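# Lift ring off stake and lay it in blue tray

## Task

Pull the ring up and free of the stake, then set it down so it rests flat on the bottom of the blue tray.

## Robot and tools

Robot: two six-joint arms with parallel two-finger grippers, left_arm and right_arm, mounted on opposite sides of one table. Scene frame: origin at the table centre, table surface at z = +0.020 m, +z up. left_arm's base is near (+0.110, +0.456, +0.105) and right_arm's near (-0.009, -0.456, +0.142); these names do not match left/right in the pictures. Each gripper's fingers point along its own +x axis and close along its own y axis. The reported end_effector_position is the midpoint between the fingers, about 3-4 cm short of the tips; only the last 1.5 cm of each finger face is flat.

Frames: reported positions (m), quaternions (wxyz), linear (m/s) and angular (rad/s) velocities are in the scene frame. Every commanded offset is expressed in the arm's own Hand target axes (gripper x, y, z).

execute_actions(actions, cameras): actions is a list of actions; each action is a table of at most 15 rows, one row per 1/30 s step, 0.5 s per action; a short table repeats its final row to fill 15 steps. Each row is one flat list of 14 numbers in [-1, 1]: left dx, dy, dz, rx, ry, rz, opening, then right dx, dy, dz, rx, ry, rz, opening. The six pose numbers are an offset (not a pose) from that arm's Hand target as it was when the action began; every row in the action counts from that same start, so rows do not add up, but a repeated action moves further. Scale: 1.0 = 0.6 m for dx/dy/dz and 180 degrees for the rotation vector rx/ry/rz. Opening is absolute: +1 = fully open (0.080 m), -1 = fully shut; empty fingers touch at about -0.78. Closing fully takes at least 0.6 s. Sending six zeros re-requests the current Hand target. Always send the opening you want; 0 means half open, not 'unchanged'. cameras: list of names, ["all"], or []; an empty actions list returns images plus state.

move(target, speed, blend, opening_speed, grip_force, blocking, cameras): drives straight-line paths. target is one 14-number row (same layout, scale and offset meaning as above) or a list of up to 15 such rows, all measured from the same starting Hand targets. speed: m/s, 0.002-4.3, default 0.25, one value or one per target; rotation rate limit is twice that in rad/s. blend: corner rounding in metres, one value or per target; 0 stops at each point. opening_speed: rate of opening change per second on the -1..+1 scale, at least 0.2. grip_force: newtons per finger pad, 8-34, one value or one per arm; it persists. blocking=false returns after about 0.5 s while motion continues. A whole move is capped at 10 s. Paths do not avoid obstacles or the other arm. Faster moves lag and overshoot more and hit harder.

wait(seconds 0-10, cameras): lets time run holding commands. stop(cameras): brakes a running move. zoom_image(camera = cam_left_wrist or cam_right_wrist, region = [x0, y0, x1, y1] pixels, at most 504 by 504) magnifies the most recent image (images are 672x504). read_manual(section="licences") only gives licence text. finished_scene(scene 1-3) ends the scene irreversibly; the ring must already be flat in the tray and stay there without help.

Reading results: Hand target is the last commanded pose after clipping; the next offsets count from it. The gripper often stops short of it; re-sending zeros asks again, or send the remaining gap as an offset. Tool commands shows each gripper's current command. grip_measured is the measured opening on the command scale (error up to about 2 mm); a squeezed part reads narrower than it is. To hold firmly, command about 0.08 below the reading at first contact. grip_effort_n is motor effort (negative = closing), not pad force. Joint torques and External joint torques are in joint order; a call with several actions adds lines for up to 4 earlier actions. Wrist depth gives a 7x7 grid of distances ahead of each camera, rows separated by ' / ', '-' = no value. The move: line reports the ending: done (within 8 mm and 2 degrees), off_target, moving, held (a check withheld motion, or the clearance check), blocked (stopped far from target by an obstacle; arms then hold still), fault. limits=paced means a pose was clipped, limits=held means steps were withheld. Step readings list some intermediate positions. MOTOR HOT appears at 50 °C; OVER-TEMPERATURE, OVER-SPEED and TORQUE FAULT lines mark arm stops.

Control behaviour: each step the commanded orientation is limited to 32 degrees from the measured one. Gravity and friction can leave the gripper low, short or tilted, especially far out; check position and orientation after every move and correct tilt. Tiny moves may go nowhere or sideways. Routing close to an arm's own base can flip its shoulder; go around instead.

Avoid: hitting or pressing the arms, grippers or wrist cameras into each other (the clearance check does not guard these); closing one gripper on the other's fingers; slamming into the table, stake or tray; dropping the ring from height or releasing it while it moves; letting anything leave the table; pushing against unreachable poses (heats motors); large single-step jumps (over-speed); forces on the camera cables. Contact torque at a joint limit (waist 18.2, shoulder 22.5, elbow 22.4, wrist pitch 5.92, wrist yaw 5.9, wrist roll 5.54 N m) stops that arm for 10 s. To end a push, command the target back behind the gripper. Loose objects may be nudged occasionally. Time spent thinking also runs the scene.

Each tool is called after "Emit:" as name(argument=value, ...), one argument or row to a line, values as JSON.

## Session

Emit:
execute_actions(
  actions=[],
)

Scene clock: 0.00 s.
left_arm: end_effector_position=(+0.2234, +0.2496, +0.1804) grip_measured=+1.000 grip_effort_n=n/a end_effector_quat_wxyz=(+0.350, +0.262, +0.221, -0.872) | right_arm: end_effector_position=(-0.1249, +0.0063, +0.4126) grip_measured=+1.000 grip_effort_n=n/a end_effector_quat_wxyz=(+0.686, -0.064, -0.055, +0.723)
Joint positions: left_arm=[1.003 1.714 0.91 -1.16 0.847 1.818 0.08] | right_arm=[0.343 1.6 0.981 0.601 0.282 -0.164 0.08]
Joint velocities: within noise
Joint torques (N m): no reading
External joint torques (N m): no reading
Heat: left arm: hottest wrist yaw 33 °C (+0.0 °C/min); right arm: hottest wrist pitch 30 °C (+0.0 °C/min).
Wrist depth (mm): cam_left_wrist=[320 337 371 375 - 498 1484 / 286 302 312 354 367 425 472 / 259 272 288 312 339 365 400 / 235 248 262 280 298 323 350 / 220 233 240 254 267 93 311 / - 93 220 232 246 87 - / - 191 203 213 223 231 -] | cam_right_wrist=[- 439 - - - - - / - - - - - - 395 / 2132 498 2001 - - 1510 444 / - 530 - - 2001 515 2132 / 1966 719 566 745 2236 505 - / - 81 569 588 603 97 75 / - - 487 505 527 540 78]
Hand target: left_arm +0.2233, +0.2496, +0.1804; -0.350, -0.261, -0.221, +0.872 | right_arm -0.1248, +0.0060, +0.4168; +0.686, -0.059, -0.057, +0.723
Tool commands: left_gripper/opening=+1.0 right_gripper/opening=+1.0
camera_calibration:
cam_left_wrist: T_world_to_cam=[[-0.675186, 0.703336, 0.222356, -0.0618957], [0.492725, 0.654354, -0.573623, -0.135387], [-0.548949, -0.277742, -0.788362, 0.413528], [0, 0, 0, 1]] pos_world=[0.251923, 0.246979, 0.262111]
cam_right_wrist: T_world_to_cam=[[0.985764, 0.0543539, 0.159104, 0.0690904], [0.168087, -0.340578, -0.92507, 0.438069], [0.00390608, 0.938644, -0.344866, 0.213349], [0, 0, 0, 1]] pos_world=[-0.142574, -0.0548174, 0.467828]

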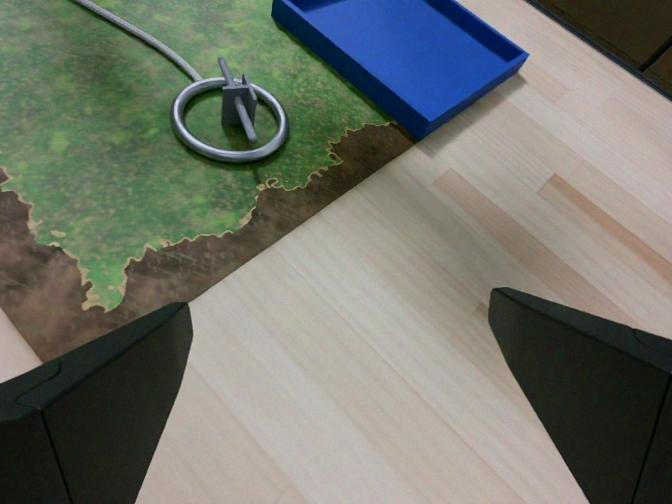

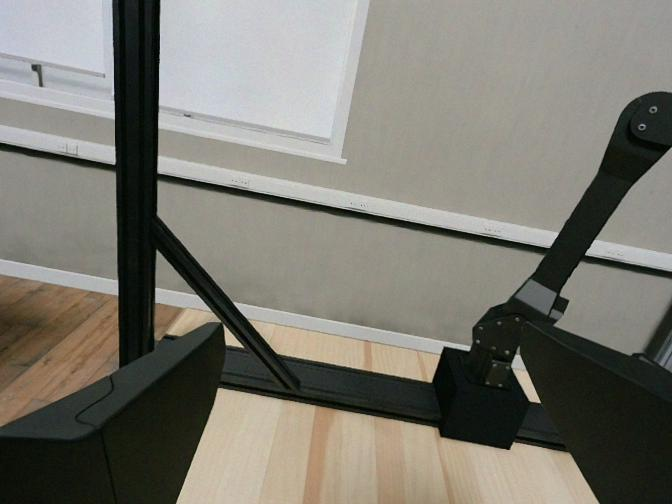

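Emit:
move(
  target=[0,0,0,0,0,0,1,-0.0338,-0.3057,-0.4763,0.1463,0.4175,-0.099,-0.2],
  speed=0.3,
  cameras=["cam_right_wrist"],
)

Scene clock: 26.63 s.
left_arm: end_effector_position=(+0.2234, +0.2496, +0.1804) grip_measured=+1.000 grip_effort_n=-1.6 end_effector_quat_wxyz=(+0.350, +0.262, +0.221, -0.872) | right_arm: end_effector_position=(+0.1044, -0.0083, +0.1645) grip_measured=-0.196 grip_effort_n=-16.5 end_effector_quat_wxyz=(+0.669, -0.332, +0.513, +0.424)
Joint positions: left_arm=[1.003 1.714 0.91 -1.16 0.847 1.818 0.08] | right_arm=[-0.219 2.179 1.587 -0.729 0.061 0.196 0.026]
Joint torques (N m): left_arm=[0.08 -4.97 3.89 -0.52 0.64 0.02] | right_arm=[0.04 -11.53 6.29 0.37 -0.23 0.24]
External joint torques (N m): left_arm=[0.08 0.48 -0.48 -0.24 0.16 0.01] | right_arm=[-0.03 -1.77 0.72 -0.35 -0.27 0.24]
Heat: left arm: hottest wrist yaw 33 °C (+0.0 °C/min); right arm: hottest wrist pitch 35 °C (+11.3 °C/min).
Wrist depth (mm): cam_left_wrist=[318 338 370 384 424 505 1534 / 286 304 312 353 374 422 469 / 259 271 290 312 337 366 401 / 235 246 262 280 300 324 351 / 220 232 238 253 267 93 312 / - 93 219 232 245 86 - / - 191 203 213 224 231 -] | cam_right_wrist=[188 188 189 190 191 192 193 / 192 193 191 194 195 196 197 / 195 196 196 197 200 200 201 / 200 201 200 202 204 205 205 / 203 204 205 205 207 209 210 / 202 208 70 211 86 81 214 / - - - 215 216 - -]
Hand target: left_arm +0.2233, +0.2496, +0.1804; -0.350, -0.261, -0.221, +0.872 | right_arm +0.1039, -0.0046, +0.1652; +0.670, -0.327, +0.514, +0.425
Off the commanded pose: left_arm 0.000 m, 0 deg | right_arm 0.004 m, 1 deg.
move: done
camera_calibration:
cam_right_wrist: T_world_to_cam=[[0.903635, -0.428263, 0.00580732, -0.0867971], [-0.427258, -0.900403, 0.0820054, 0.0568795], [-0.029891, -0.0765842, -0.996615, 0.242841], [0, 0, 0, 1]] pos_world=[0.109994, 0.0326402, 0.237858]
Images, in order (width x height): cam_right_wrist 672x504.

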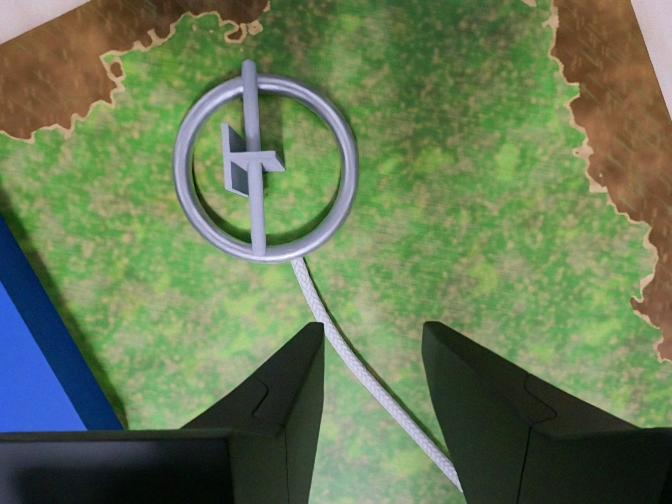

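Emit:
move(
  target=[0,0,0,0,0,0,1,0.0947,0.0118,0.0297,0.0461,-0.0831,-0.0191,-0.2],
  speed=0.2,
  cameras=["cam_right_wrist"],
)

Scene clock: 65.60 s.
left_arm: end_effector_position=(+0.2234, +0.2496, +0.1804) grip_measured=+1.000 grip_effort_n=-2.1 end_effector_quat_wxyz=(+0.350, +0.262, +0.221, -0.872) | right_arm: end_effector_position=(+0.1119, +0.0296, +0.1193) grip_measured=-0.196 grip_effort_n=-16.5 end_effector_quat_wxyz=(+0.765, -0.233, +0.439, +0.410)
Joint positions: left_arm=[1.003 1.714 0.91 -1.16 0.847 1.818 0.08] | right_arm=[-0.176 2.259 1.426 -0.242 0.196 0.353 0.026]
Joint torques (N m): left_arm=[0.05 -4.94 3.87 -0.53 0.64 0.03] | right_arm=[0.14 -12.02 3.82 0.95 0.29 0.25]
External joint torques (N m): left_arm=[0.07 0.53 -0.5 -0.24 0.16 0.01] | right_arm=[0.15 -2 -1.57 -0.11 0.17 0.25]
Heat: left arm: hottest wrist yaw 33 °C (+0.0 °C/min); right arm: hottest shoulder 37 °C (+8.1 °C/min).
Wrist depth (mm): cam_left_wrist=[319 331 367 391 - 511 1484 / 286 304 313 354 373 424 476 / 257 272 287 313 337 366 405 / 235 247 262 281 301 323 350 / 220 232 238 253 266 93 314 / - 93 219 231 245 86 - / - 191 203 212 225 230 -] | cam_right_wrist=[177 177 178 178 180 181 182 / 172 172 172 174 175 175 176 / 167 168 169 169 170 170 171 / 162 163 162 163 166 166 167 / 159 158 134 159 162 162 163 / 155 155 70 149 155 81 159 / - - - 152 152 - -]
Hand target: left_arm +0.2233, +0.2496, +0.1804; -0.350, -0.261, -0.221, +0.872 | right_arm +0.1112, +0.0274, +0.1150; +0.765, -0.235, +0.441, +0.406
Off the commanded pose: left_arm 0.000 m, 0 deg | right_arm 0.005 m, 1 deg.
move: done
camera_calibration:
cam_right_wrist: T_world_to_cam=[[0.827993, -0.560659, -0.00942083, -0.062923], [-0.551983, -0.811993, -0.189689, 0.141686], [0.098701, 0.162261, -0.981799, 0.177733], [0, 0, 0, 1]] pos_world=[0.112766, 0.0509306, 0.200782]
Images, in order (width x height): cam_right_wrist 672x504.

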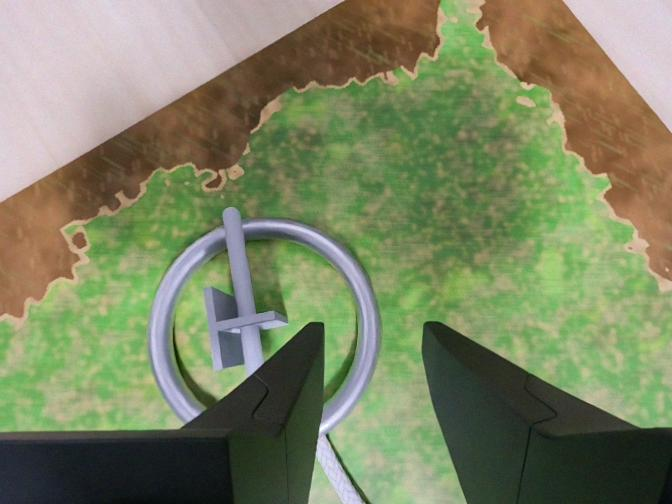

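Emit:
move(
  target=[0,0,0,0,0,0,1,0.0612,-0.0037,-0.0447,0,0,0,-0.2],
  speed=0.1,
  cameras=["cam_right_wrist"],
)

Scene clock: 135.73 s.
left_arm: end_effector_position=(+0.2234, +0.2496, +0.1804) grip_measured=+1.000 grip_effort_n=-2.1 end_effector_quat_wxyz=(+0.350, +0.262, +0.221, -0.872) | right_arm: end_effector_position=(+0.1109, +0.0242, +0.0737) grip_measured=-0.196 grip_effort_n=-16.5 end_effector_quat_wxyz=(+0.765, -0.233, +0.439, +0.410)
Joint positions: left_arm=[1.003 1.714 0.91 -1.16 0.847 1.818 0.08] | right_arm=[-0.176 2.35 1.369 -0.095 0.196 0.353 0.026]
Joint torques (N m): left_arm=[0.09 -4.94 3.88 -0.52 0.64 0.03] | right_arm=[0.08 -11.91 3.49 0.94 0.27 0.23]
External joint torques (N m): left_arm=[0.11 0.49 -0.43 -0.22 0.17 0.01] | right_arm=[0.09 -1.9 -1.37 -0.1 0.15 0.22]
Heat: left arm: hottest wrist yaw 33 °C (+0.0 °C/min); right arm: hottest shoulder 38 °C (+2.0 °C/min).
Wrist depth (mm): cam_left_wrist=[321 328 353 377 404 510 1524 / 285 301 309 353 370 424 471 / 258 272 287 311 339 366 401 / 235 247 263 280 300 324 350 / 220 231 239 254 267 93 313 / - 93 220 232 245 86 - / - 191 203 213 224 231 -] | cam_right_wrist=[127 129 129 130 130 131 131 / 124 125 125 126 126 127 128 / 121 121 121 122 123 124 124 / 111 111 118 118 120 120 121 / - 83 114 115 117 117 118 / - 107 70 106 113 81 115 / - - - 106 110 - -]
Hand target: left_arm +0.2233, +0.2496, +0.1804; -0.350, -0.261, -0.221, +0.872 | right_arm +0.1104, +0.0221, +0.0698; +0.765, -0.235, +0.441, +0.406
Off the commanded pose: left_arm 0.000 m, 0 deg | right_arm 0.005 m, 1 deg.
move: done
camera_calibration:
cam_right_wrist: T_world_to_cam=[[0.827892, -0.560821, -0.00865989, -0.0655992], [-0.5521, -0.812102, -0.188882, 0.12807], [0.0988964, 0.161155, -0.981962, 0.133975], [0, 0, 0, 1]] pos_world=[0.111767, 0.0456253, 0.155181]
Images, in order (width x height): cam_right_wrist 672x504.

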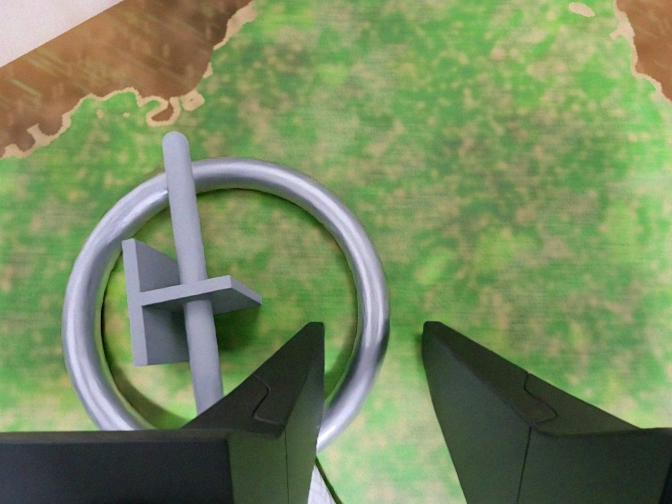

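Emit:
move(
  target=[
    [0,0,0,0,0,0,1,0.0065,0,-0.0037,0,0,0,-0.2],
    [0,0,0,0,0,0,1,0.0065,0,-0.0037,0,0,0,-1],
  ],
  speed=0.1,
  opening_speed=1,
  grip_force=28,
  cameras=["cam_right_wrist"],
)

Scene clock: 146.23 s.
left_arm: end_effector_position=(+0.2234, +0.2496, +0.1804) grip_measured=+1.000 grip_effort_n=-1.6 end_effector_quat_wxyz=(+0.350, +0.262, +0.221, -0.872) | right_arm: end_effector_position=(+0.1107, +0.0262, +0.0723) grip_measured=-0.641 grip_effort_n=-70.9 end_effector_quat_wxyz=(+0.766, -0.230, +0.437, +0.411)
Joint positions: left_arm=[1.003 1.714 0.91 -1.16 0.847 1.818 0.08] | right_arm=[-0.175 2.357 1.369 -0.079 0.198 0.355 0.006]
Joint torques (N m): left_arm=[0.07 -4.95 3.86 -0.53 0.64 0.03] | right_arm=[-0.05 -11.34 3.37 0.77 0.22 0.18]
External joint torques (N m): left_arm=[0.04 0.49 -0.48 -0.23 0.17 0.02] | right_arm=[-0.03 -1.26 -1.51 -0.3 0.1 0.18]
Heat: left arm: hottest wrist yaw 33 °C (+0.0 °C/min); right arm: hottest shoulder 40 °C (+4.1 °C/min).
Wrist depth (mm): cam_left_wrist=[320 316 359 405 - 502 1484 / 284 297 311 353 366 424 475 / 259 272 291 311 337 367 403 / 235 246 261 279 299 322 348 / 220 232 238 253 267 93 311 / - 93 219 231 244 87 - / - 191 203 213 225 231 -] | cam_right_wrist=[128 128 130 130 130 131 132 / 125 125 126 126 126 127 127 / 121 122 122 122 123 123 124 / 118 111 118 118 120 120 120 / - 90 114 111 116 117 117 / - 111 85 104 83 114 114 / - - - - 85 - -]
Hand target: left_arm +0.2233, +0.2496, +0.1804; -0.350, -0.261, -0.221, +0.872 | right_arm +0.1103, +0.0221, +0.0654; +0.765, -0.235, +0.441, +0.406
Off the commanded pose: left_arm 0.000 m, 0 deg | right_arm 0.008 m, 1 deg.
grip_force (N): 28, 28
move: done
camera_calibration:
cam_right_wrist: T_world_to_cam=[[0.827593, -0.561201, -0.0119367, -0.0640349], [-0.552131, -0.810015, -0.197554, 0.129881], [0.101199, 0.170085, -0.980219, 0.131703], [0, 0, 0, 1]] pos_world=[0.111378, 0.0468684, 0.153992]
Images, in order (width x height): cam_right_wrist 672x504.

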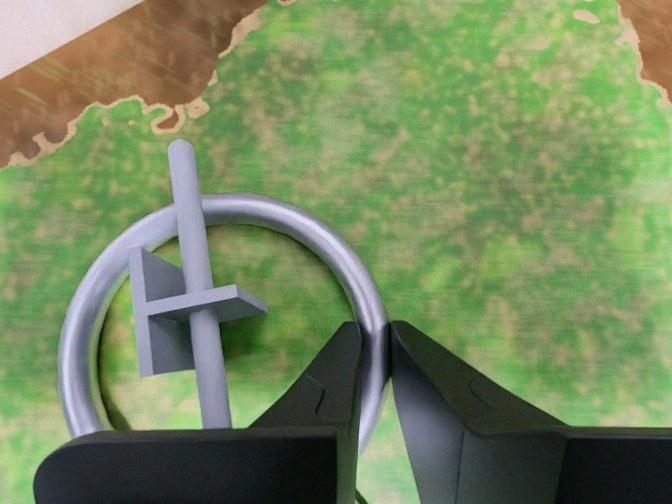

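Emit:
move(
  target=[0,0,0,0,0,0,1,-0.0392,0,0.0352,0,0,0,-1],
  speed=0.1,
  cameras=["cam_right_wrist"],
)

Scene clock: 165.03 s.
left_arm: end_effector_position=(+0.2234, +0.2496, +0.1804) grip_measured=+1.000 grip_effort_n=-1.6 end_effector_quat_wxyz=(+0.350, +0.262, +0.221, -0.872) | right_arm: end_effector_position=(+0.1107, +0.0180, +0.0801) grip_measured=-0.641 grip_effort_n=-70.9 end_effector_quat_wxyz=(+0.758, -0.249, +0.452, +0.399)
Joint positions: left_arm=[1.003 1.714 0.91 -1.16 0.847 1.818 0.08] | right_arm=[-0.178 2.332 1.391 -0.183 0.198 0.355 0.006]
Joint torques (N m): left_arm=[0.07 -4.96 3.87 -0.52 0.64 0.03] | right_arm=[-0.32 -15.72 5.86 0.76 0.11 -0.02]
External joint torques (N m): left_arm=[0.09 0.5 -0.46 -0.22 0.16 0.02] | right_arm=[-0.24 -5.82 1 -0.2 -0.02 -0.03]
Heat: left arm: hottest wrist yaw 33 °C (+0.0 °C/min); right arm: hottest shoulder 43 °C (+6.1 °C/min).
Wrist depth (mm): cam_left_wrist=[320 325 365 387 436 511 1484 / 286 300 318 353 350 426 476 / 259 272 291 311 338 366 399 / 235 248 262 281 300 323 349 / 219 231 238 254 269 93 311 / - 93 221 232 244 86 - / - 191 203 213 224 230 -] | cam_right_wrist=[127 128 129 130 132 133 134 / 125 126 127 128 130 131 132 / 122 123 124 125 127 128 129 / 121 88 122 122 124 126 127 / - 112 120 109 123 123 124 / - 116 90 105 82 122 122 / - - - - 84 - -]
Hand target: left_arm +0.2233, +0.2496, +0.1804; -0.350, -0.261, -0.221, +0.872 | right_arm +0.1140, +0.0276, +0.0963; +0.765, -0.235, +0.441, +0.406
Off the commanded pose: left_arm 0.000 m, 0 deg | right_arm 0.019 m, 2 deg.
grip_force (N): 28, 28
move: off_target (right_arm)
camera_calibration:
cam_right_wrist: T_world_to_cam=[[0.825893, -0.56372, 0.0110002, -0.0701849], [-0.556391, -0.818002, -0.14595, 0.121254], [0.0912734, 0.114419, -0.989231, 0.143507], [0, 0, 0, 1]] pos_world=[0.112331, 0.0432011, 0.160431]
Images, in order (width x height): cam_right_wrist 672x504.

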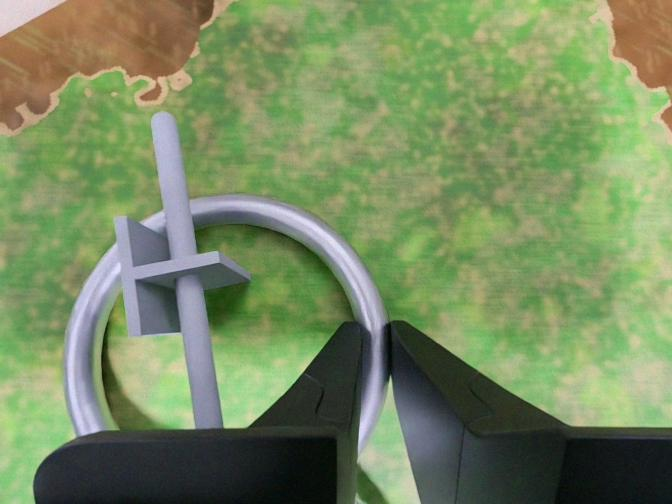

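Emit:
move(
  target=[0,0,0,0,0,0,1,-0.0032,0,0.0145,0,0,0,-1],
  speed=0.1,
)

Scene clock: 172.00 s.
left_arm: end_effector_position=(+0.2234, +0.2496, +0.1804) grip_measured=+1.000 grip_effort_n=-2.1 end_effector_quat_wxyz=(+0.350, +0.262, +0.221, -0.872) | right_arm: end_effector_position=(+0.1149, +0.0240, +0.0879) grip_measured=-0.641 grip_effort_n=-70.9 end_effector_quat_wxyz=(+0.760, -0.246, +0.452, +0.398)
Joint positions: left_arm=[1.003 1.714 0.91 -1.16 0.847 1.818 0.08] | right_arm=[-0.184 2.332 1.428 -0.216 0.198 0.354 0.006]
Joint torques (N m): left_arm=[0.06 -4.98 3.88 -0.52 0.63 0.03] | right_arm=[-0.3 -15.29 6.1 0.78 0.01 -0.19]
External joint torques (N m): left_arm=[0.09 0.48 -0.45 -0.22 0.16 0.01] | right_arm=[-0.38 -5.28 1.11 -0.19 -0.1 -0.19]
Heat: left arm: hottest wrist yaw 33 °C (+0.0 °C/min); right arm: hottest shoulder 42 °C (+5.0 °C/min).
Wrist depth (mm): cam_left_wrist=[319 285 365 378 - 515 1465 / 285 298 312 351 373 426 469 / 258 271 290 312 338 369 401 / 235 245 262 281 300 323 351 / 220 232 239 254 268 93 312 / - 93 219 232 245 87 - / - 190 204 213 225 232 -] | cam_right_wrist=[136 136 137 138 140 142 142 / 133 133 134 136 137 138 140 / 130 130 132 133 135 136 137 / 128 112 129 130 132 133 135 / - 100 127 109 130 131 131 / 107 124 98 105 82 128 130 / - - - 124 77 - -]
Hand target: left_arm +0.2233, +0.2496, +0.1804; -0.350, -0.261, -0.221, +0.872 | right_arm +0.1177, +0.0330, +0.1022; +0.765, -0.235, +0.441, +0.406
Off the commanded pose: left_arm 0.000 m, 0 deg | right_arm 0.017 m, 2 deg.
grip_force (N): 28, 28
move: off_target (right_arm)

Emit:
move(
  target=[0,0,0,0,0,0,1,0.0012,0,0.0118,0,0.083,0,-1],
  speed=0.1,
  cameras=["cam_right_wrist"],
)

Scene clock: 182.60 s.
left_arm: end_effector_position=(+0.2234, +0.2496, +0.1804) grip_measured=+1.000 grip_effort_n=-1.6 end_effector_quat_wxyz=(+0.350, +0.262, +0.221, -0.872) | right_arm: end_effector_position=(+0.1198, +0.0333, +0.1017) grip_measured=-0.641 grip_effort_n=-70.9 end_effector_quat_wxyz=(+0.700, -0.291, +0.539, +0.367)
Joint positions: left_arm=[1.003 1.714 0.91 -1.16 0.847 1.818 0.08] | right_arm=[-0.218 2.454 1.807 -0.692 0.1 0.354 0.006]
Joint torques (N m): left_arm=[0.07 -4.96 3.87 -0.53 0.64 0.03] | right_arm=[-0.3 -13.63 6.54 0.4 -0.22 -0.09]
External joint torques (N m): left_arm=[0.07 0.56 -0.5 -0.23 0.16 0.02] | right_arm=[-0.32 -2.5 1.1 -0.29 -0.28 -0.09]
Heat: left arm: hottest wrist yaw 33 °C (+0.0 °C/min); right arm: hottest shoulder 42 °C (+5.0 °C/min).
Wrist depth (mm): cam_left_wrist=[319 282 356 377 438 498 1494 / 286 296 303 353 352 418 469 / 260 273 290 310 338 366 404 / 235 247 262 281 299 323 351 / 219 232 240 253 267 93 310 / - 93 219 231 244 87 - / - 191 203 213 223 232 -] | cam_right_wrist=[125 125 126 127 127 129 130 / 127 128 129 130 130 132 132 / 130 130 131 133 134 134 136 / 133 114 135 134 136 137 138 / - 112 136 109 139 141 142 / - 140 139 105 82 144 146 / - - - - 77 - -]
Hand target: left_arm +0.2233, +0.2496, +0.1804; -0.350, -0.261, -0.221, +0.872 | right_arm +0.1212, +0.0383, +0.1051; +0.701, -0.286, +0.537, +0.372
Off the commanded pose: left_arm 0.000 m, 0 deg | right_arm 0.006 m, 1 deg.
grip_force (N): 28, 28
move: done
camera_calibration:
cam_right_wrist: T_world_to_cam=[[0.823265, -0.567599, 0.00812699, -0.0684862], [-0.566024, -0.819726, 0.0875608, 0.119462], [-0.0430376, -0.0766858, -0.996126, 0.185481], [0, 0, 0, 1]] pos_world=[0.131984, 0.0732775, 0.174859]
Images, in order (width x height): cam_right_wrist 672x504.

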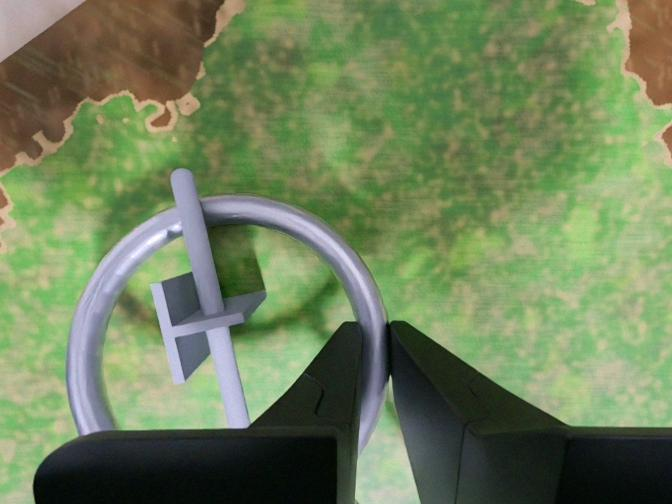

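Emit:
move(
  target=[0,0,0,0,0,0,1,-0.0097,0,0.0095,0,0.083,0,-1],
  speed=0.1,
  cameras=["cam_right_wrist"],
)

Scene clock: 191.20 s.
left_arm: end_effector_position=(+0.2234, +0.2496, +0.1804) grip_measured=+1.000 grip_effort_n=-2.1 end_effector_quat_wxyz=(+0.350, +0.262, +0.221, -0.872) | right_arm: end_effector_position=(+0.1224, +0.0379, +0.1099) grip_measured=-0.641 grip_effort_n=-70.9 end_effector_quat_wxyz=(+0.629, -0.331, +0.621, +0.330)
Joint positions: left_arm=[1.003 1.714 0.91 -1.16 0.847 1.818 0.08] | right_arm=[-0.248 2.702 2.344 -1.205 0.009 0.34 0.006]
Joint torques (N m): left_arm=[0.05 -4.99 3.86 -0.52 0.64 0.02] | right_arm=[-0.28 -14.72 6.58 -0.02 -0.32 -0.24]
External joint torques (N m): left_arm=[0.04 0.45 -0.49 -0.24 0.17 0.01] | right_arm=[-0.25 -2.64 1.13 -0.36 -0.34 -0.24]
Heat: left arm: hottest wrist yaw 33 °C (+0.0 °C/min); right arm: hottest shoulder 43 °C (+5.1 °C/min).
Wrist depth (mm): cam_left_wrist=[319 170 300 368 - 500 1504 / 286 298 302 350 370 429 470 / 259 272 290 311 345 364 399 / 235 247 262 279 298 324 347 / 219 231 239 254 269 93 311 / - 93 219 231 245 87 - / - 191 203 213 225 230 -] | cam_right_wrist=[114 114 115 116 116 117 118 / 120 121 122 122 123 124 125 / 128 128 127 130 131 132 132 / 134 113 136 136 140 141 142 / - 144 145 109 148 152 152 / - 157 154 105 83 161 165 / - - - - 77 - -]
Hand target: left_arm +0.2233, +0.2496, +0.1804; -0.350, -0.261, -0.221, +0.872 | right_arm +0.1235, +0.0416, +0.1122; +0.625, -0.332, +0.624, +0.332
Off the commanded pose: left_arm 0.000 m, 0 deg | right_arm 0.004 m, 1 deg.
joint sent to its limit (right arm) — joint 3 (elbow), upper limit, where the elbow is as straight as it goes. The joint targets still meet the commanded pose.
grip_force (N): 28, 28
move: done
camera_calibration:
cam_right_wrist: T_world_to_cam=[[0.821483, -0.570212, 0.0049062, -0.0675033], [-0.540801, -0.776327, 0.323806, 0.0933661], [-0.180829, -0.268655, -0.946111, 0.212727], [0, 0, 0, 1]] pos_world=[0.144413, 0.0911416, 0.171362]
Images, in order (width x height): cam_right_wrist 672x504.

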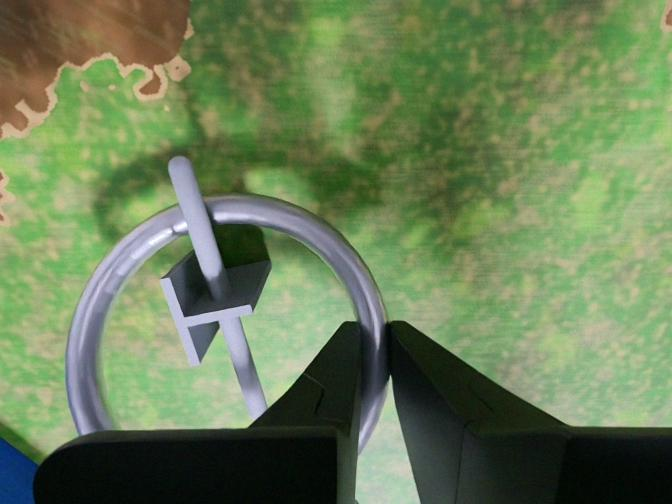

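Emit:
move(
  target=[
    [0,0,0,0,0,0,1,0.012,0,-0.009,0,-0.0556,0,-1],
    [0,0,0,0,0,0,1,0.0125,0.0068,0.031,0,-0.0556,0,-1],
  ],
  speed=0.08,
  blend=[0.003,0],
  cameras=["cam_right_wrist"],
)

Scene clock: 208.63 s.
left_arm: end_effector_position=(+0.2234, +0.2496, +0.1804) grip_measured=+1.000 grip_effort_n=-1.6 end_effector_quat_wxyz=(+0.350, +0.262, +0.221, -0.872) | right_arm: end_effector_position=(+0.1279, +0.0554, +0.1015) grip_measured=-0.641 grip_effort_n=-70.9 end_effector_quat_wxyz=(+0.673, -0.305, +0.571, +0.357)
Joint positions: left_arm=[1.003 1.714 0.91 -1.16 0.847 1.818 0.08] | right_arm=[-0.236 2.633 2.163 -0.949 0.058 0.343 0.006]
Joint torques (N m): left_arm=[0.06 -4.99 3.85 -0.52 0.63 0.04] | right_arm=[-0.27 -14.73 6.72 0.25 0.11 -0.09]
External joint torques (N m): left_arm=[0.09 0.47 -0.48 -0.22 0.16 0.02] | right_arm=[-0.27 -2.78 1.16 -0.32 0.06 -0.09]
Heat: left arm: hottest wrist yaw 33 °C (+0.0 °C/min); right arm: hottest shoulder 45 °C (+4.0 °C/min).
Wrist depth (mm): cam_left_wrist=[319 165 171 358 389 509 1465 / 285 296 310 352 368 417 462 / 258 273 286 313 329 355 403 / 236 247 263 281 301 323 349 / 219 233 238 254 267 93 314 / - 93 219 232 244 86 - / - 191 203 214 224 231 -] | cam_right_wrist=[117 116 117 118 118 118 119 / 120 120 121 122 122 123 124 / 125 125 125 126 127 127 128 / 129 115 130 129 132 133 133 / - 135 134 108 136 138 139 / - 140 109 105 82 143 145 / - - - 149 77 - -]
Hand target: left_arm +0.2233, +0.2496, +0.1804; -0.350, -0.261, -0.221, +0.872 | right_arm +0.1306, +0.0593, +0.1048; +0.677, -0.301, +0.567, +0.359
Off the commanded pose: left_arm 0.000 m, 0 deg | right_arm 0.006 m, 1 deg.
grip_force (N): 28, 28
move: done; blend cut to 0 m at target 1
camera_calibration:
cam_right_wrist: T_world_to_cam=[[0.823882, -0.566762, -0.000177291, -0.0619637], [-0.557914, -0.811076, 0.175749, 0.131727], [-0.0997514, -0.144697, -0.984435, 0.197134], [0, 0, 0, 1]] pos_world=[0.144207, 0.100246, 0.170904]
Images, in order (width x height): cam_right_wrist 672x504.

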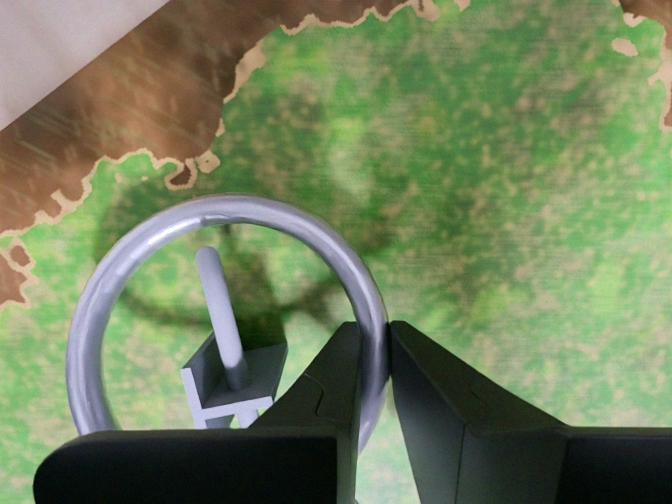

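Emit:
move(
  target=[0,0,0,0,0,0,1,-0.148,0,0.026,0,0,0,-1],
  speed=0.1,
  cameras=["cam_right_wrist"],
)

Scene clock: 218.30 s.
left_arm: end_effector_position=(+0.2234, +0.2496, +0.1804) grip_measured=+1.000 grip_effort_n=-1.6 end_effector_quat_wxyz=(+0.350, +0.262, +0.221, -0.872) | right_arm: end_effector_position=(+0.1160, +0.0622, +0.1437) grip_measured=-0.643 grip_effort_n=-70.9 end_effector_quat_wxyz=(+0.663, -0.312, +0.575, +0.363)
Joint positions: left_arm=[1.003 1.714 0.91 -1.16 0.847 1.818 0.08] | right_arm=[-0.215 2.637 2.343 -1.14 0.046 0.343 0.006]
Joint torques (N m): left_arm=[0.07 -5.03 3.9 -0.5 0.58 0.01] | right_arm=[-0.25 -16.36 4.92 -0.15 0 -0.01]
External joint torques (N m): left_arm=[0.09 0.48 -0.47 -0.21 0.1 0] | right_arm=[-0.14 -4.08 -0.87 -0.72 -0.05 -0.01]
Heat: left arm: hottest wrist yaw 33 °C (+0.0 °C/min); right arm: hottest shoulder 49 °C (+7.1 °C/min).
Wrist depth (mm): cam_left_wrist=[320 329 358 393 437 506 1437 / 286 302 305 353 375 405 454 / 259 272 288 313 338 366 397 / 234 247 262 279 300 320 351 / 220 232 239 253 268 93 313 / - 93 219 231 245 87 - / - 191 202 213 224 231 -] | cam_right_wrist=[152 152 153 153 154 154 155 / 157 158 158 159 159 160 161 / 164 165 163 165 166 166 167 / 171 171 170 147 173 173 174 / 179 179 175 112 179 181 183 / 185 187 184 - 82 188 191 / - - - - 76 - -]
Hand target: left_arm +0.2234, +0.2496, +0.1804; -0.350, -0.262, -0.221, +0.872 | right_arm +0.1169, +0.0615, +0.1474; +0.664, -0.311, +0.575, +0.363 (not the last commanded pose)
Off the commanded pose: left_arm 0.000 m, 0 deg | right_arm 0.053 m, 2 deg.
grip_force (N): 28, 28
move: blocked (right_arm; both arms now hold where they are)
camera_calibration:
cam_right_wrist: T_world_to_cam=[[0.836682, -0.547656, -0.00595933, -0.0502238], [-0.536354, -0.821521, 0.19346, 0.118776], [-0.110845, -0.158668, -0.98109, 0.240138], [0, 0, 0, 1]] pos_world=[0.132345, 0.108173, 0.212319]
Images, in order (width x height): cam_right_wrist 672x504.

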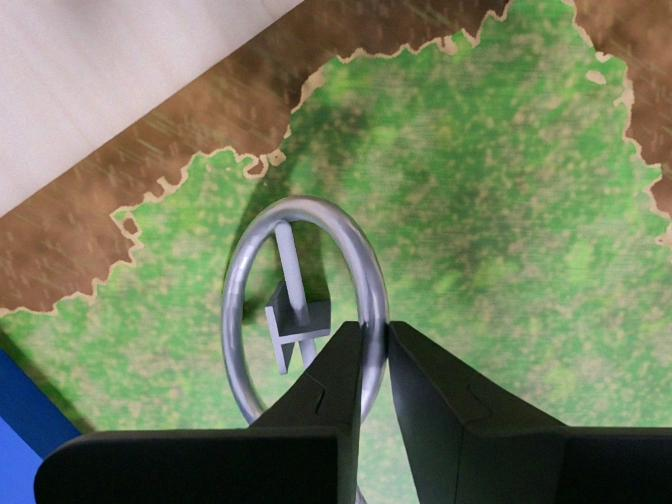

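Emit:
zoom_image(
  camera="cam_right_wrist",
  region=[200, 180, 400, 440],
)

Scaled by 1.938 from the camera's 672x504 image, which has a finer 960x720 frame.

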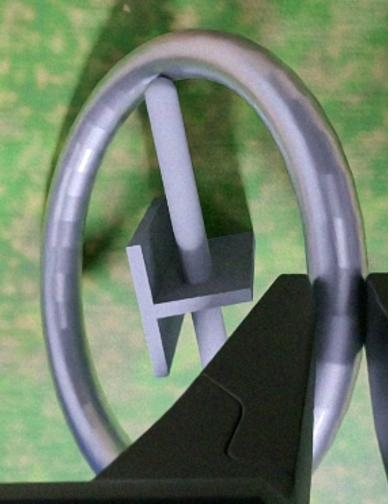

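Emit:
wait(
  seconds=0.1,
  cameras=["cam_left_wrist"],
)

Emit:
zoom_image(
  camera="cam_left_wrist",
  region=[120, 0, 320, 180],
)

Scene clock: 245.00 s.
left_arm: end_effector_position=(+0.2234, +0.2496, +0.1804) grip_measured=+1.000 grip_effort_n=-2.1 end_effector_quat_wxyz=(+0.350, +0.262, +0.221, -0.872) | right_arm: end_effector_position=(+0.1161, +0.0623, +0.1437) grip_measured=-0.643 grip_effort_n=-70.9 end_effector_quat_wxyz=(+0.663, -0.312, +0.575, +0.364)
Joint positions: left_arm=[1.003 1.714 0.91 -1.16 0.847 1.818 0.08] | right_arm=[-0.215 2.637 2.343 -1.139 0.046 0.343 0.006]
Joint torques (N m): left_arm=[0.06 -5.01 3.9 -0.51 0.58 0.02] | right_arm=[-0.23 -16.31 4.91 -0.13 -0.01 -0.01]
External joint torques (N m): left_arm=[0.03 0.47 -0.49 -0.23 0.11 0.01] | right_arm=[-0.13 -4.1 -0.83 -0.7 -0.05 -0.01]
Heat: left arm: hottest wrist yaw 33 °C (+0.0 °C/min); right arm: hottest shoulder 59 °C (+16.0 °C/min). Fold the right arm in close to its base, or ease its load, before you think long.
Wrist depth (mm): cam_left_wrist=[319 329 353 374 437 505 1514 / 286 303 306 351 378 405 459 / 259 272 288 312 337 369 399 / 235 247 262 281 300 321 351 / 220 232 240 254 269 93 311 / - 93 220 231 245 87 - / - 191 202 213 225 231 -] | cam_right_wrist=[152 152 153 153 154 154 155 / 158 158 159 159 159 160 161 / 165 164 164 165 166 166 167 / 171 171 170 147 174 174 174 / 178 179 176 112 179 181 182 / 184 187 184 - 82 189 191 / - - - - 76 - -]
Hand target: left_arm +0.2234, +0.2496, +0.1804; -0.350, -0.262, -0.221, +0.872 | right_arm +0.1169, +0.0615, +0.1474; +0.664, -0.311, +0.574, +0.363 (not the last commanded pose)
Tool commands: left_gripper/opening=+1.0 right_gripper/opening=-1.0
Off the commanded pose: left_arm 0.000 m, 0 deg | right_arm 0.053 m, 2 deg.
MOTOR HOT: joint 2 (shoulder) of the right arm reports 59 °C; the controller stops that arm at 95 °C. To cool a motor, set the load down, stop pushing, or move to a pose that needs little force.
grip_force (N): 28, 28
wait: 0.10 s; at rest from the start
camera_calibration:
cam_left_wrist: T_world_to_cam=[[-0.675186, 0.703336, 0.222356, -0.0618957], [0.492725, 0.654354, -0.573623, -0.135387], [-0.548949, -0.277742, -0.788362, 0.413528], [0, 0, 0, 1]] pos_world=[0.251923, 0.246979, 0.262111]
Images, in order (width x height): cam_left_wrist 672x504.

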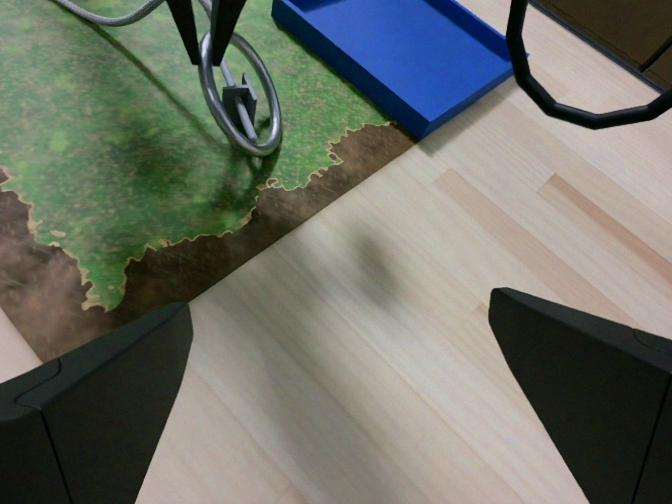

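Scaled by 2.520 from the camera's 672x504 image, which has a finer 960x720 frame.

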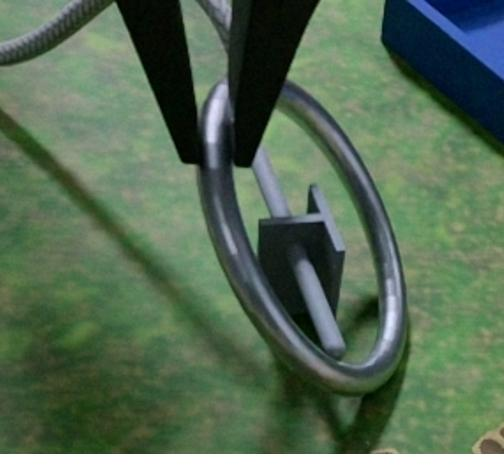

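Emit:
move(
  target=[
    [0,0,0,0,0,0,1,0.0197,0,-0.0035,0,0,0,-1],
    [0,0,0,0,0,0,1,0.0225,0.0113,0.013,0,0,0,-1],
  ],
  speed=0.08,
  blend=[0.003,0],
  cameras=["all"],
)

Emit:
zoom_image(
  camera="cam_left_wrist",
  region=[120, 0, 320, 180],
)

Scene clock: 262.70 s.
left_arm: end_effector_position=(+0.2234, +0.2496, +0.1804) grip_measured=+1.000 grip_effort_n=-2.1 end_effector_quat_wxyz=(+0.350, +0.262, +0.221, -0.872) | right_arm: end_effector_position=(+0.1186, +0.0695, +0.1383) grip_measured=-0.646 grip_effort_n=-70.9 end_effector_quat_wxyz=(+0.670, -0.304, +0.568, +0.370)
Joint positions: left_arm=[1.003 1.714 0.91 -1.16 0.847 1.818 0.08] | right_arm=[-0.216 2.652 2.347 -1.101 0.046 0.343 0.006]
Joint torques (N m): left_arm=[0.07 -5.04 3.91 -0.5 0.57 0.02] | right_arm=[0.46 -13.76 6.44 0.59 0.01 0.17]
External joint torques (N m): left_arm=[0.07 0.43 -0.45 -0.21 0.1 0] | right_arm=[0.56 -1.66 0.76 0.01 -0.04 0.17]
Heat: left arm: hottest wrist yaw 33 °C (+0.0 °C/min); right arm: hottest shoulder 61 °C (+17.1 °C/min). Fold the right arm in close to its base, or ease its load, before you think long.
Wrist depth (mm): cam_left_wrist=[318 328 284 376 471 508 1545 / 286 303 305 353 364 406 465 / 258 271 287 312 338 366 400 / 235 248 264 280 298 321 346 / 220 232 241 254 268 93 314 / - 93 219 231 245 86 - / - 190 204 213 223 230 -] | cam_right_wrist=[152 152 153 153 153 153 154 / 158 157 158 158 158 159 159 / 162 163 163 163 164 164 165 / 169 169 167 145 169 171 171 / 175 175 175 112 175 176 177 / 182 182 180 111 82 183 185 / - - - - 76 - -]
Hand target: left_arm +0.2234, +0.2496, +0.1804; -0.350, -0.262, -0.221, +0.872 | right_arm +0.1165, +0.0734, +0.1353; +0.664, -0.311, +0.574, +0.363
Off the commanded pose: left_arm 0.000 m, 0 deg | right_arm 0.005 m, 1 deg.
MOTOR HOT: still on. Joint 2 (shoulder) of the right arm reports 61 °C.
joint sent to its limit (right arm) — joint 3 (elbow), upper limit, where the elbow is as straight as it goes. The joint targets still meet the commanded pose.
grip_force (N): 28, 28
move: done
camera_calibration:
cam_left_wrist: T_world_to_cam=[[-0.675186, 0.703336, 0.222356, -0.0618957], [0.492725, 0.654354, -0.573623, -0.135387], [-0.548949, -0.277742, -0.788362, 0.413528], [0, 0, 0, 1]] pos_world=[0.251923, 0.246979, 0.262111]
cam_right_wrist: T_world_to_cam=[[0.83587, -0.548718, -0.0151632, -0.0469115], [-0.538857, -0.825489, 0.167931, 0.131277], [-0.104664, -0.132198, -0.985682, 0.234316], [0, 0, 0, 1]] pos_world=[0.134476, 0.113603, 0.208204]

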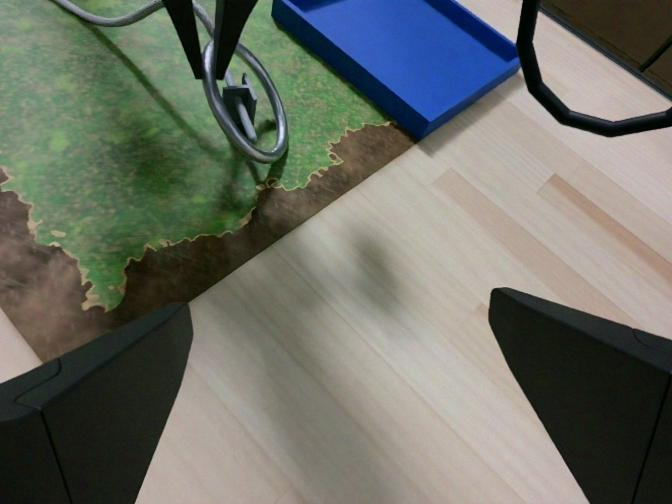

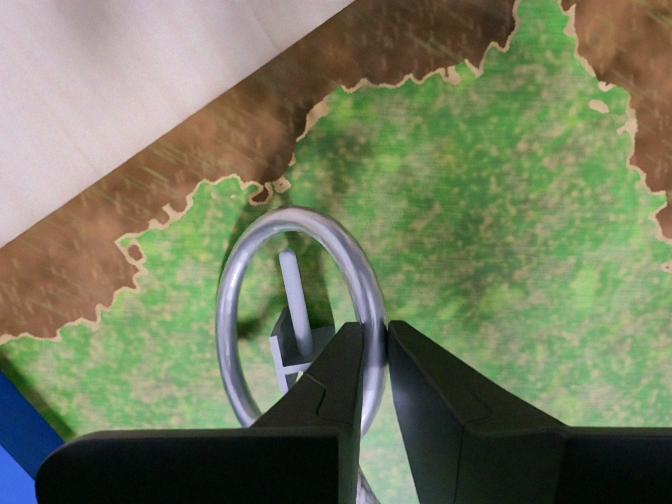

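Scaled by 2.520 from the camera's 672x504 image, which has a finer 960x720 frame.

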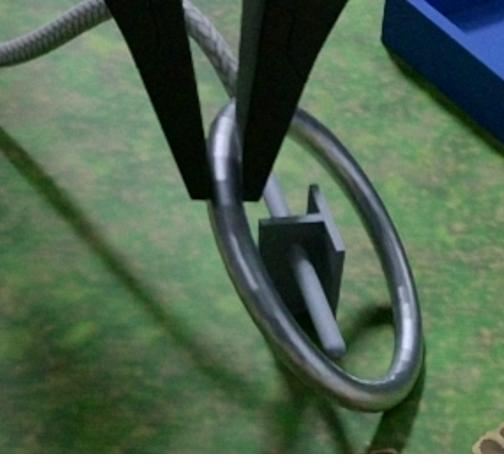

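Emit:
move(
  target=[0,0,0,0,0,0,1,-0.0575,0,0.0167,0,-0.044,0,-1],
  speed=0.1,
  cameras=["all"],
)

Emit:
zoom_image(
  camera="cam_left_wrist",
  region=[120, 0, 320, 180],
)

Scene clock: 273.10 s.
left_arm: end_effector_position=(+0.2234, +0.2496, +0.1804) grip_measured=+1.000 grip_effort_n=-2.1 end_effector_quat_wxyz=(+0.350, +0.262, +0.221, -0.872) | right_arm: end_effector_position=(+0.1197, +0.0759, +0.1596) grip_measured=-0.651 grip_effort_n=-70.9 end_effector_quat_wxyz=(+0.696, -0.293, +0.533, +0.381)
Joint positions: left_arm=[1.003 1.714 0.91 -1.16 0.847 1.818 0.08] | right_arm=[-0.203 2.57 2.26 -1.013 0.091 0.344 0.006]
Joint torques (N m): left_arm=[0.06 -5.05 3.89 -0.51 0.58 0.02] | right_arm=[0.2 -18.27 4.54 0.62 0.2 0.24]
External joint torques (N m): left_arm=[0.06 0.45 -0.48 -0.21 0.11 0] | right_arm=[0.18 -6.13 -1.39 -0.12 0.14 0.24]
Heat: left arm: hottest wrist yaw 33 °C (+0.0 °C/min); right arm: hottest shoulder 59 °C (+12.2 °C/min). Fold the right arm in close to its base, or ease its load, before you think long.
Wrist depth (mm): cam_left_wrist=[322 334 277 387 464 506 535 / 286 303 307 353 372 426 468 / 259 270 289 312 337 369 399 / 234 247 261 280 299 322 348 / 219 232 239 255 267 93 313 / - 93 220 232 244 87 - / - 190 203 213 224 231 -] | cam_right_wrist=[177 177 178 179 179 181 181 / 180 181 182 182 183 185 185 / 184 185 186 186 188 188 189 / 188 188 189 166 190 192 193 / 192 193 193 112 194 197 198 / 195 196 196 96 82 199 203 / - - - - 76 - -]
Hand target: left_arm +0.2234, +0.2496, +0.1804; -0.350, -0.262, -0.221, +0.872 | right_arm +0.1192, +0.0775, +0.1710; +0.702, -0.285, +0.527, +0.384
Off the commanded pose: left_arm 0.000 m, 0 deg | right_arm 0.011 m, 1 deg.
MOTOR HOT: still on. Joint 2 (shoulder) of the right arm reports 59 °C.
grip_force (N): 28, 28
move: off_target (right_arm)
camera_calibration:
cam_left_wrist: T_world_to_cam=[[-0.675186, 0.703336, 0.222356, -0.0618957], [0.492725, 0.654354, -0.573623, -0.135387], [-0.548949, -0.277742, -0.788362, 0.413528], [0, 0, 0, 1]] pos_world=[0.251923, 0.246979, 0.262111]
cam_right_wrist: T_world_to_cam=[[0.838259, -0.545265, -0.002815, -0.0466239], [-0.543491, -0.835926, 0.0764548, 0.149529], [-0.0440412, -0.062559, -0.997069, 0.245644], [0, 0, 0, 1]] pos_world=[0.131169, 0.11494, 0.23336]

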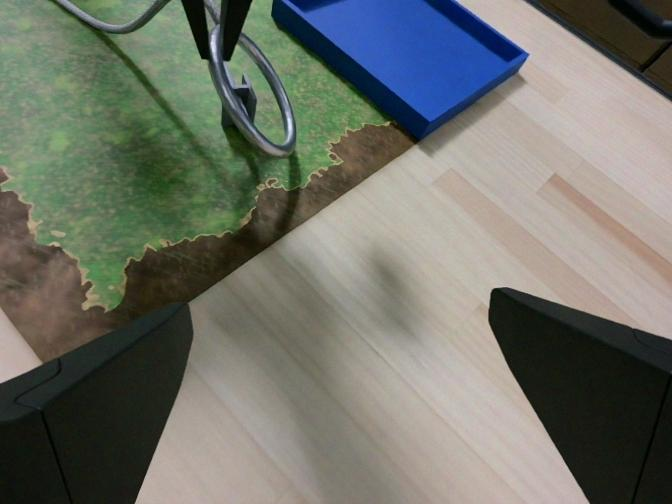

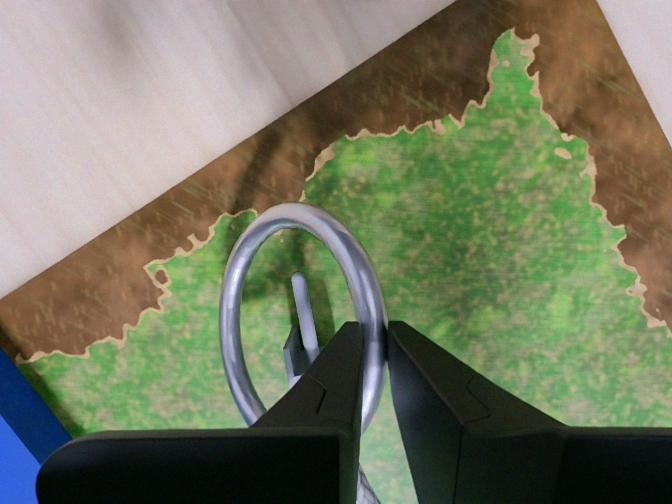

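Scaled by 2.520 from the camera's 672x504 image, which has a finer 960x720 frame.

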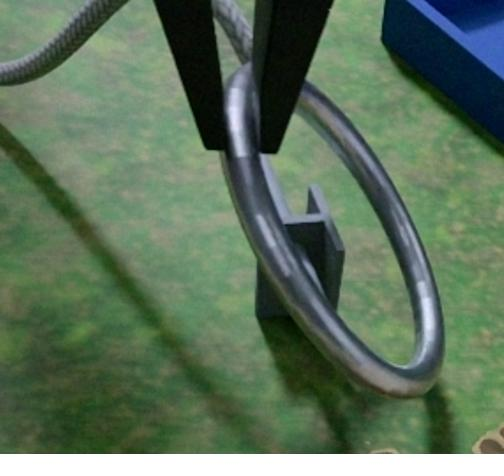

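Emit:
move(
  target=[0,0,0,0,0,0,1,-0.1347,0,0.0438,0,0,0,-1],
  speed=0.12,
  cameras=["all"],
)

Scene clock: 278.87 s.
left_arm: end_effector_position=(+0.2234, +0.2496, +0.1804) grip_measured=+1.000 grip_effort_n=-1.6 end_effector_quat_wxyz=(+0.350, +0.262, +0.221, -0.872) | right_arm: end_effector_position=(+0.1194, +0.0764, +0.2437) grip_measured=-0.774 grip_effort_n=-16.5 end_effector_quat_wxyz=(+0.715, -0.263, +0.507, +0.403)
Joint positions: left_arm=[1.003 1.714 0.91 -1.16 0.847 1.818 0.08] | right_arm=[-0.202 2.452 2.35 -1.123 0.092 0.344 0]
Joint torques (N m): left_arm=[0.06 -5.04 3.89 -0.51 0.58 0.01] | right_arm=[-0.13 -16.75 6.48 0.72 0.13 -0.23]
External joint torques (N m): left_arm=[0.01 0.4 -0.46 -0.22 0.11 0] | right_arm=[-0.05 -5.1 0.51 -0.15 0.06 -0.23]
Heat: left arm: hottest wrist yaw 33 °C (+0.0 °C/min); right arm: hottest shoulder 60 °C (+10.0 °C/min). Fold the right arm in close to its base, or ease its load, before you think long.
Wrist depth (mm): cam_left_wrist=[319 337 372 388 424 516 1474 / 286 299 306 350 375 422 471 / 258 271 284 315 340 366 401 / 234 246 262 279 299 323 351 / 220 233 239 253 269 93 313 / - 93 219 231 244 86 - / - 191 203 213 224 231 -] | cam_right_wrist=[274 274 275 273 272 272 265 / 277 275 276 275 272 272 273 / 279 277 276 276 274 273 274 / 280 278 276 278 277 275 275 / 279 280 279 279 278 275 277 / - 285 280 - 81 277 277 / - - - - - - -]
Hand target: left_arm +0.2234, +0.2496, +0.1804; -0.350, -0.262, -0.221, +0.872 | right_arm +0.1208, +0.0793, +0.2558; +0.702, -0.286, +0.527, +0.384
Off the commanded pose: left_arm 0.000 m, 0 deg | right_arm 0.013 m, 4 deg.
MOTOR HOT: still on. Joint 2 (shoulder) of the right arm reports 60 °C.
joint sent to its limit (right arm) — joint 3 (elbow), upper limit, where the elbow is as straight as it goes. The joint targets are off in orientation, not in position.
grip_force (N): 28, 28
move: off_target (right_arm)
camera_calibration:
cam_left_wrist: T_world_to_cam=[[-0.675186, 0.703336, 0.222356, -0.0618957], [0.492725, 0.654354, -0.573623, -0.135387], [-0.548949, -0.277742, -0.788362, 0.413528], [0, 0, 0, 1]] pos_world=[0.251923, 0.246979, 0.262111]
cam_right_wrist: T_world_to_cam=[[0.839131, -0.542671, -0.0369726, -0.037719], [-0.543482, -0.839257, -0.0165503, 0.166278], [-0.0220482, 0.0339818, -0.999179, 0.319984], [0, 0, 0, 1]] pos_world=[0.129075, 0.108207, 0.321078]

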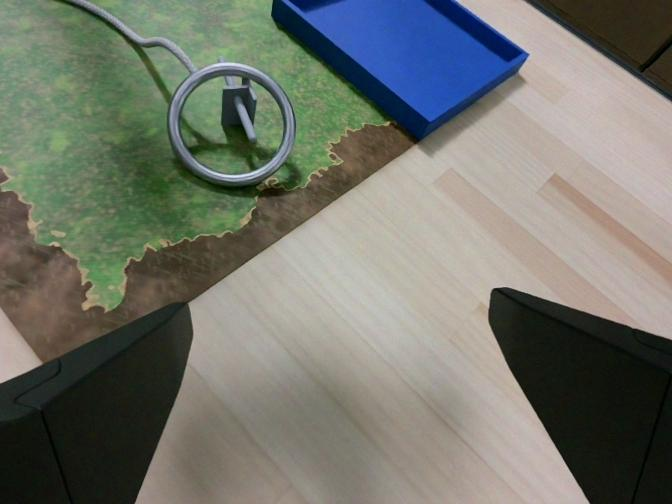

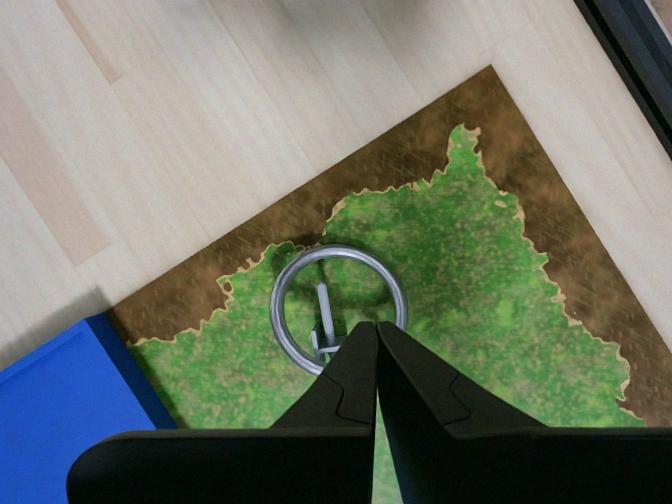

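Emit:
zoom_image(
  camera="cam_left_wrist",
  region=[120, 20, 340, 220],
)

Emit:
zoom_image(
  camera="cam_right_wrist",
  region=[240, 220, 440, 400],
)

Scaled by 2.291 from the camera's 672x504 image, which has a finer 960x720 frame.

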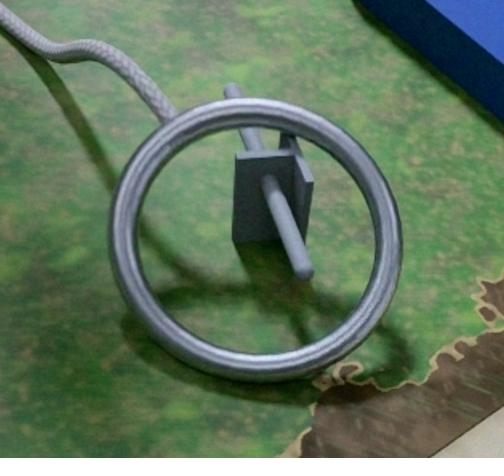

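Scaled by 2.520 from the camera's 672x504 image, which has a finer 960x720 frame.

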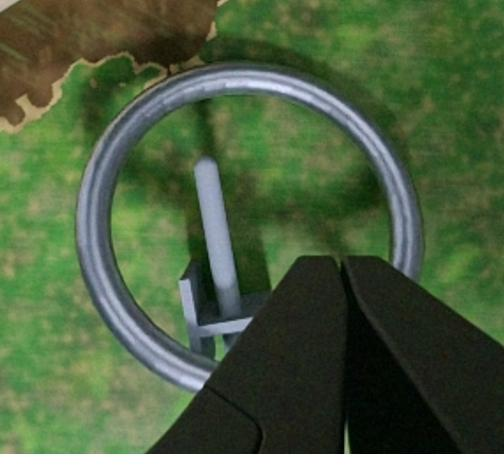

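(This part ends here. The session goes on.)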